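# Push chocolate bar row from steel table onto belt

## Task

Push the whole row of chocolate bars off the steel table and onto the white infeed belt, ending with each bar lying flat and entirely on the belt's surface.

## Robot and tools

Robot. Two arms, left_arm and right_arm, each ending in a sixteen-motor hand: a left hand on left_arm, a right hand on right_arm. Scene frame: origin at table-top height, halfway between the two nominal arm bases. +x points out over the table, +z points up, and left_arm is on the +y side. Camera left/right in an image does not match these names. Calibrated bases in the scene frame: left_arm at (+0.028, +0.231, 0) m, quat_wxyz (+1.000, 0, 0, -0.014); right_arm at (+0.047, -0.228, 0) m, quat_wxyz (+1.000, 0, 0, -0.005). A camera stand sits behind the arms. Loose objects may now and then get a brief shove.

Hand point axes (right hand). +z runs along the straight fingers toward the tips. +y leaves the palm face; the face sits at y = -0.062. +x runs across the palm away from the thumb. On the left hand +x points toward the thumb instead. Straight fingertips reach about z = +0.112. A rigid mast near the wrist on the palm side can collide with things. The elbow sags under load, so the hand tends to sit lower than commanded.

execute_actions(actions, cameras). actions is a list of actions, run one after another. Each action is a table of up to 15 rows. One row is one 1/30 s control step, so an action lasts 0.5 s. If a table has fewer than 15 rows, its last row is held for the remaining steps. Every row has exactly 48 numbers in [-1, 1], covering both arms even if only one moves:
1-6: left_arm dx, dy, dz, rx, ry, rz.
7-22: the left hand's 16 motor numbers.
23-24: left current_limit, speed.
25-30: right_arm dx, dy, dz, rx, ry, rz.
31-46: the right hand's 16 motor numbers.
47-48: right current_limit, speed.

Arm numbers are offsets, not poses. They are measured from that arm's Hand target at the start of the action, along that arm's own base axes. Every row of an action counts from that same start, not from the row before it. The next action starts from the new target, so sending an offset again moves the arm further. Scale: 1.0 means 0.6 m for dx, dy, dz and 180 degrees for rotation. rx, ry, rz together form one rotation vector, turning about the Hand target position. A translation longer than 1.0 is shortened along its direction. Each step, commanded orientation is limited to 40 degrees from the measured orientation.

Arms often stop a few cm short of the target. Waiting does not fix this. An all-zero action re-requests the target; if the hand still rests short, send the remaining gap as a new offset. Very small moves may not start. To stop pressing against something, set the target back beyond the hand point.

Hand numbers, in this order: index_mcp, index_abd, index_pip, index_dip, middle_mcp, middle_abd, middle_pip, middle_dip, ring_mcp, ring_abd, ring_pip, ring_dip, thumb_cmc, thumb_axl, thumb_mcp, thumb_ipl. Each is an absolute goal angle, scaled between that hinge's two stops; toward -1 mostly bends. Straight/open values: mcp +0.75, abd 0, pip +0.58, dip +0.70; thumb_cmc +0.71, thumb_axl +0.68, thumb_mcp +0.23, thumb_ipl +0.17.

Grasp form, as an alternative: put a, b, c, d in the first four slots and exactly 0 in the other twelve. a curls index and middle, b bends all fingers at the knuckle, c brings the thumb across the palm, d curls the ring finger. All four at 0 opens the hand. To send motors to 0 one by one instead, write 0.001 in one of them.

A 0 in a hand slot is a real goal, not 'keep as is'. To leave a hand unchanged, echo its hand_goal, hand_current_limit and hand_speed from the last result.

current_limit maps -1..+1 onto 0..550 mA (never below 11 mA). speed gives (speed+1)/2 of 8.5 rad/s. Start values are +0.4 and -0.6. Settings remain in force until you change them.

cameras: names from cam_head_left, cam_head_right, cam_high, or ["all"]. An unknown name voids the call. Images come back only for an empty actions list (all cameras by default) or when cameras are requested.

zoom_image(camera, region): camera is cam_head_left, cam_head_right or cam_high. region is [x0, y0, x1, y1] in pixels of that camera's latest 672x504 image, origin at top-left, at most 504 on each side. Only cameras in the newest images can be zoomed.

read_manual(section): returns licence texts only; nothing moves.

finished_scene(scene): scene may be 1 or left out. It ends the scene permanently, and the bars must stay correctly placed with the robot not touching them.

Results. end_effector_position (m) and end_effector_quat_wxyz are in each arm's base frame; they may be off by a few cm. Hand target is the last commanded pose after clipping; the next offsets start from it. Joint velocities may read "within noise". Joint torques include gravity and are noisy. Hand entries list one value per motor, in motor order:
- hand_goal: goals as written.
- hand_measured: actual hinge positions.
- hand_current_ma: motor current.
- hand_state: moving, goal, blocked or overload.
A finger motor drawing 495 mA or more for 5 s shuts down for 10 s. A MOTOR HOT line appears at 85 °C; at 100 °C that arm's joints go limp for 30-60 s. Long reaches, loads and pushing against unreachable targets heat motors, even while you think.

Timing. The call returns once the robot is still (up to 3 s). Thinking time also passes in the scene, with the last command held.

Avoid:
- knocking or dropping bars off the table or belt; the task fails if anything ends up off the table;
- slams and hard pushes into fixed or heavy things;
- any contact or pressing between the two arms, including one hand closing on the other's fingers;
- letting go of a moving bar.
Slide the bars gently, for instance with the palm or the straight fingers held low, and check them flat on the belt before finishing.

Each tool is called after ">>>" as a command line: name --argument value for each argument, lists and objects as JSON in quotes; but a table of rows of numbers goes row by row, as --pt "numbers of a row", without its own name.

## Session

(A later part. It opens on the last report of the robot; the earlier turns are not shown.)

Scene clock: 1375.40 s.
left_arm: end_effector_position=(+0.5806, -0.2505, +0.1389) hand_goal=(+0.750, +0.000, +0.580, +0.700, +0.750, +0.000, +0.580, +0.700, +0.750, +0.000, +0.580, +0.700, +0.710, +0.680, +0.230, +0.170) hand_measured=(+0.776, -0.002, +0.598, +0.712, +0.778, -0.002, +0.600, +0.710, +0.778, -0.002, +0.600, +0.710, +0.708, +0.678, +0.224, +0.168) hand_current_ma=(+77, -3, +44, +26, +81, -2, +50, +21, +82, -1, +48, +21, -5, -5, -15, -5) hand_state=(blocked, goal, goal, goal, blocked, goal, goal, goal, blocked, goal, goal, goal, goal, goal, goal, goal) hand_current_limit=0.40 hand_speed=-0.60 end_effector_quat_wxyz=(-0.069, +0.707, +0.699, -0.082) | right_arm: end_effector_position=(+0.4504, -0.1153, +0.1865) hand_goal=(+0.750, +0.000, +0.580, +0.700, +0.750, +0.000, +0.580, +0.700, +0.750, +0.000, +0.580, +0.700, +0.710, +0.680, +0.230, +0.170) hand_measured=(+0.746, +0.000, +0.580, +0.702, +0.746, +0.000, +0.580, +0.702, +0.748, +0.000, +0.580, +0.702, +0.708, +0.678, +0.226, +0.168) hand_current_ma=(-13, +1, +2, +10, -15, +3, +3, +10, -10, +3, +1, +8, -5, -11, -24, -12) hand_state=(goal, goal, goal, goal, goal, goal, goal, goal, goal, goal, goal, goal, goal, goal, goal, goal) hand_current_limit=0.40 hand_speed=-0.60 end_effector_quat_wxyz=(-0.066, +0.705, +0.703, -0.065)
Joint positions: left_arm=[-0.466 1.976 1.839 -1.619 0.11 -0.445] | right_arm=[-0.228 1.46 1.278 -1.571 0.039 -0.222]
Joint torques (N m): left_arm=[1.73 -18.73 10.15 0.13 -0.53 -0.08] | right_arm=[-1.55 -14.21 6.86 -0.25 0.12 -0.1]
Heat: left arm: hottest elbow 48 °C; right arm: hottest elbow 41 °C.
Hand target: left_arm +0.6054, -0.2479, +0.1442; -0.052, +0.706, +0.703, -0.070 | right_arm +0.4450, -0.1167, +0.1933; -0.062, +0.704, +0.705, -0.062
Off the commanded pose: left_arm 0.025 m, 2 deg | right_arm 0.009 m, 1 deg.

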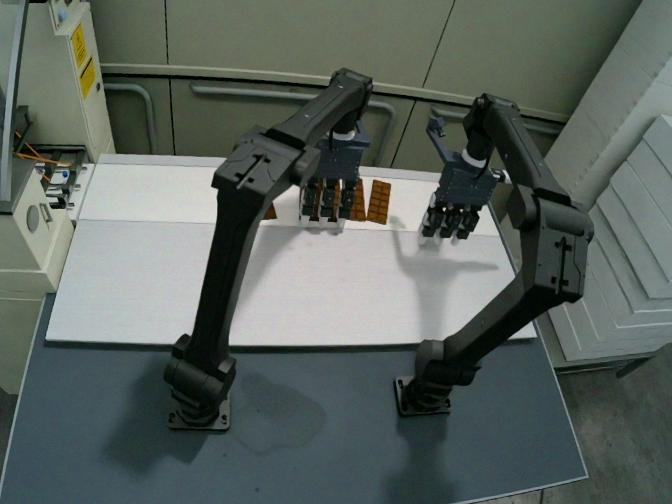

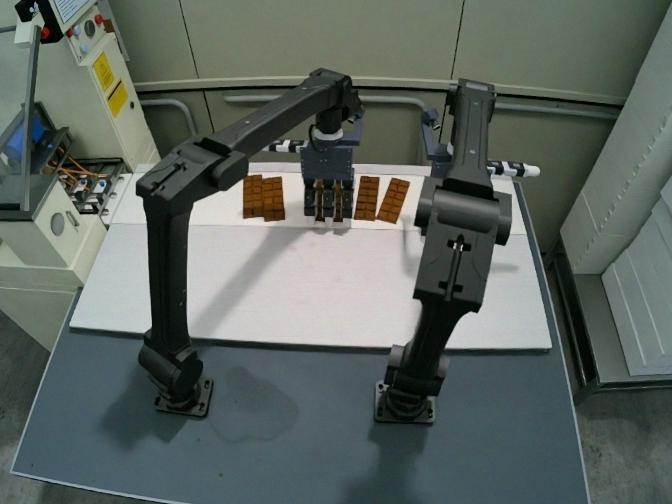

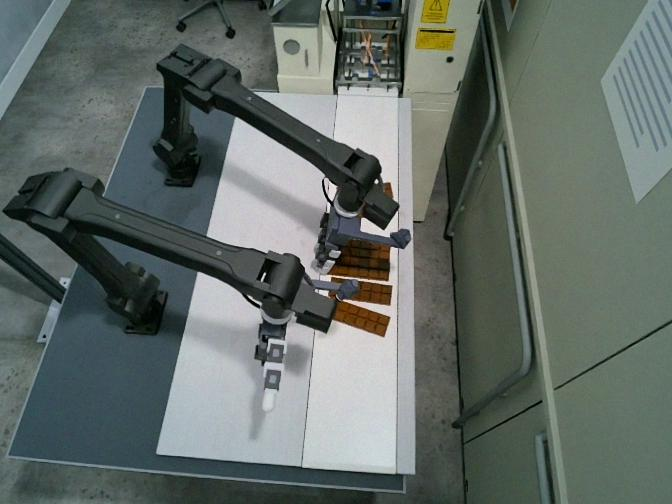

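>>> execute_actions --actions '[[[-0.05,0,0.01,0,0,0,0,0,0,0,0,0,0,0,0,0,0,0,0,0,0,0,0.4,-0.6,0,0,0,0,0,0,0,0,0,0,0,0,0,0,0,0,0,0,0,0,0,0,0.4,-0.6]],[[-0.06,0,0.1,0,0,0,0,0,0,0,0,0,0,0,0,0,0,0,0,0,0,0,0.4,-0.6,0,0,0,0,0,0,0,0,0,0,0,0,0,0,0,0,0,0,0,0,0,0,0.4,-0.6]],[[-0.2,0.12,0.02,0,0,0,0,0,0,0,0,0,0,0,0,0,0,0,0,0,0,0,0.4,-0.6,-0.12,-0.05,0,0,0,0,0,0,0,0,0,0,0,0,0,0,0,0,0,0,0,0,0.4,-0.6]]]' --cameras '["cam_head_left","cam_head_right","cam_high"]'

>>> zoom_image --camera "cam_head_right" --region '[235, 155, 335, 235]'

>>> zoom_image --camera "cam_head_right" --region '[325, 155, 425, 235]'

>>> zoom_image --camera "cam_high" --region '[300, 170, 420, 350]'

>>> zoom_image --camera "cam_head_left" --region '[235, 145, 405, 245]'

Scene clock: 1388.03 s.
left_arm: end_effector_position=(+0.4156, -0.1776, +0.2248) hand_goal=(+0.750, +0.000, +0.580, +0.700, +0.750, +0.000, +0.580, +0.700, +0.750, +0.000, +0.580, +0.700, +0.710, +0.680, +0.230, +0.170) hand_measured=(+0.746, -0.002, +0.580, +0.702, +0.744, -0.002, +0.580, +0.702, +0.746, -0.002, +0.580, +0.702, +0.706, +0.678, +0.224, +0.168) hand_current_ma=(-9, -4, +1, +5, -10, -3, +1, +4, -9, -3, +1, +4, -6, -5, -15, -5) hand_state=(goal, goal, goal, goal, goal, goal, goal, goal, goal, goal, goal, goal, goal, goal, goal, goal) hand_current_limit=0.40 hand_speed=-0.60 end_effector_quat_wxyz=(-0.053, +0.707, +0.701, -0.071) | right_arm: end_effector_position=(+0.3777, -0.1455, +0.1926) hand_goal=(+0.750, +0.000, +0.580, +0.700, +0.750, +0.000, +0.580, +0.700, +0.750, +0.000, +0.580, +0.700, +0.710, +0.680, +0.230, +0.170) hand_measured=(+0.746, +0.000, +0.580, +0.702, +0.746, +0.000, +0.580, +0.702, +0.746, +0.000, +0.580, +0.702, +0.708, +0.678, +0.226, +0.168) hand_current_ma=(-14, +1, +2, +10, -16, +3, +3, +10, -15, +3, +1, +8, -8, -11, -24, -12) hand_state=(goal, goal, goal, goal, goal, goal, goal, goal, goal, goal, goal, goal, goal, goal, goal, goal) hand_current_limit=0.40 hand_speed=-0.60 end_effector_quat_wxyz=(-0.061, +0.705, +0.704, -0.063)
Joint positions: left_arm=[-0.493 1.444 1.364 -1.635 0.105 -0.478] | right_arm=[-0.359 1.288 1.125 -1.571 0.064 -0.354]
Joint torques (N m): left_arm=[0.91 -12.57 6.6 0.03 -0.04 -0.12] | right_arm=[-1.67 -9.93 6.95 -0.21 0.07 -0.11]
Heat: left arm: hottest elbow 49 °C; right arm: hottest elbow 41 °C.
Hand target: left_arm +0.4194, -0.1758, +0.2222; -0.052, +0.705, +0.703, -0.070 | right_arm +0.3730, -0.1468, +0.1934; -0.062, +0.704, +0.705, -0.062
Off the commanded pose: left_arm 0.005 m, 0 deg | right_arm 0.005 m, 0 deg.

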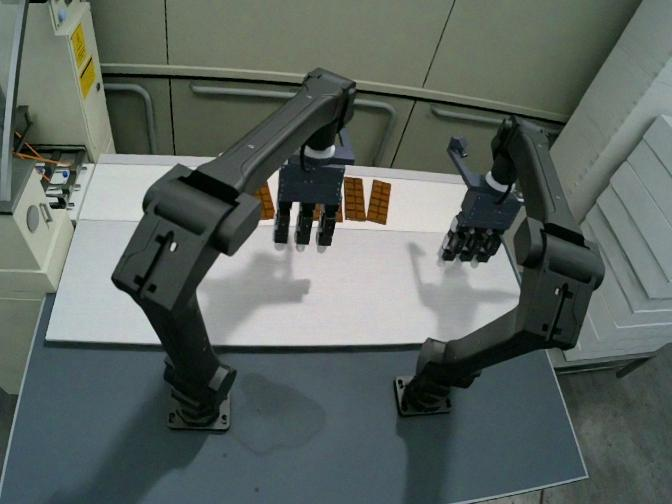

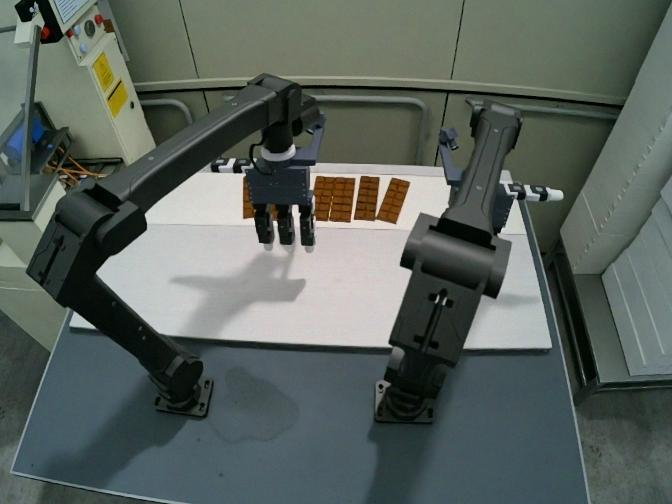

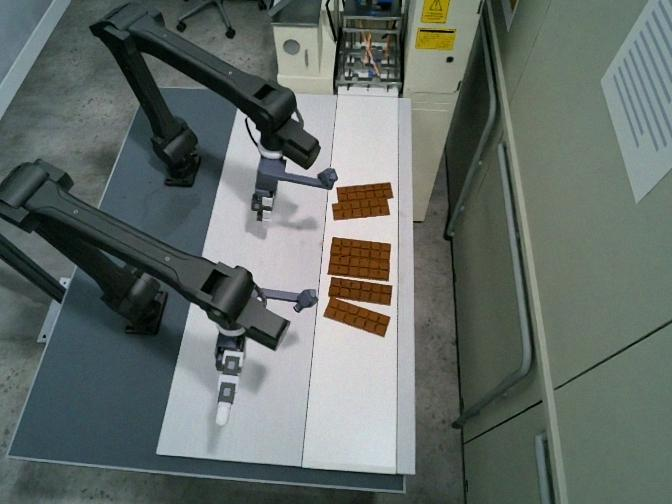

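Scaled by 5.040.

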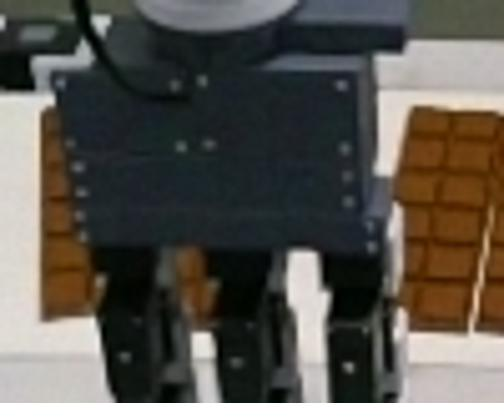

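Scaled by 5.040.

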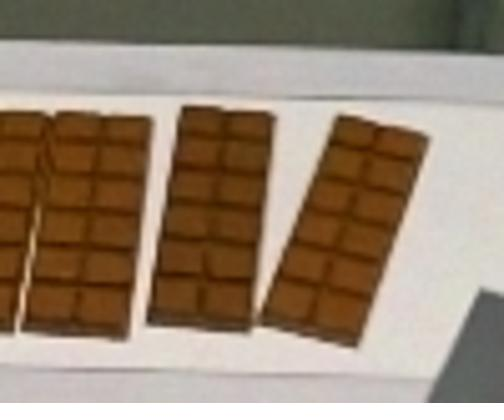

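Scaled by 2.800.

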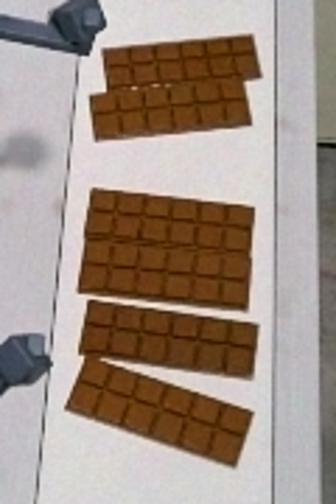

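Scaled by 2.965.

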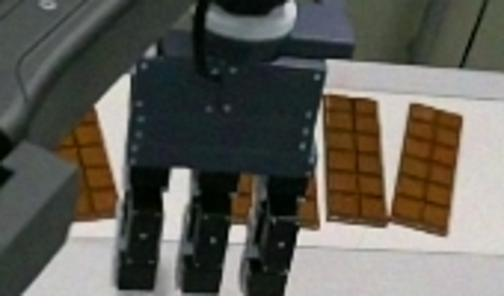

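>>> finished_scene --scene 1

The scene is finished: the task was done.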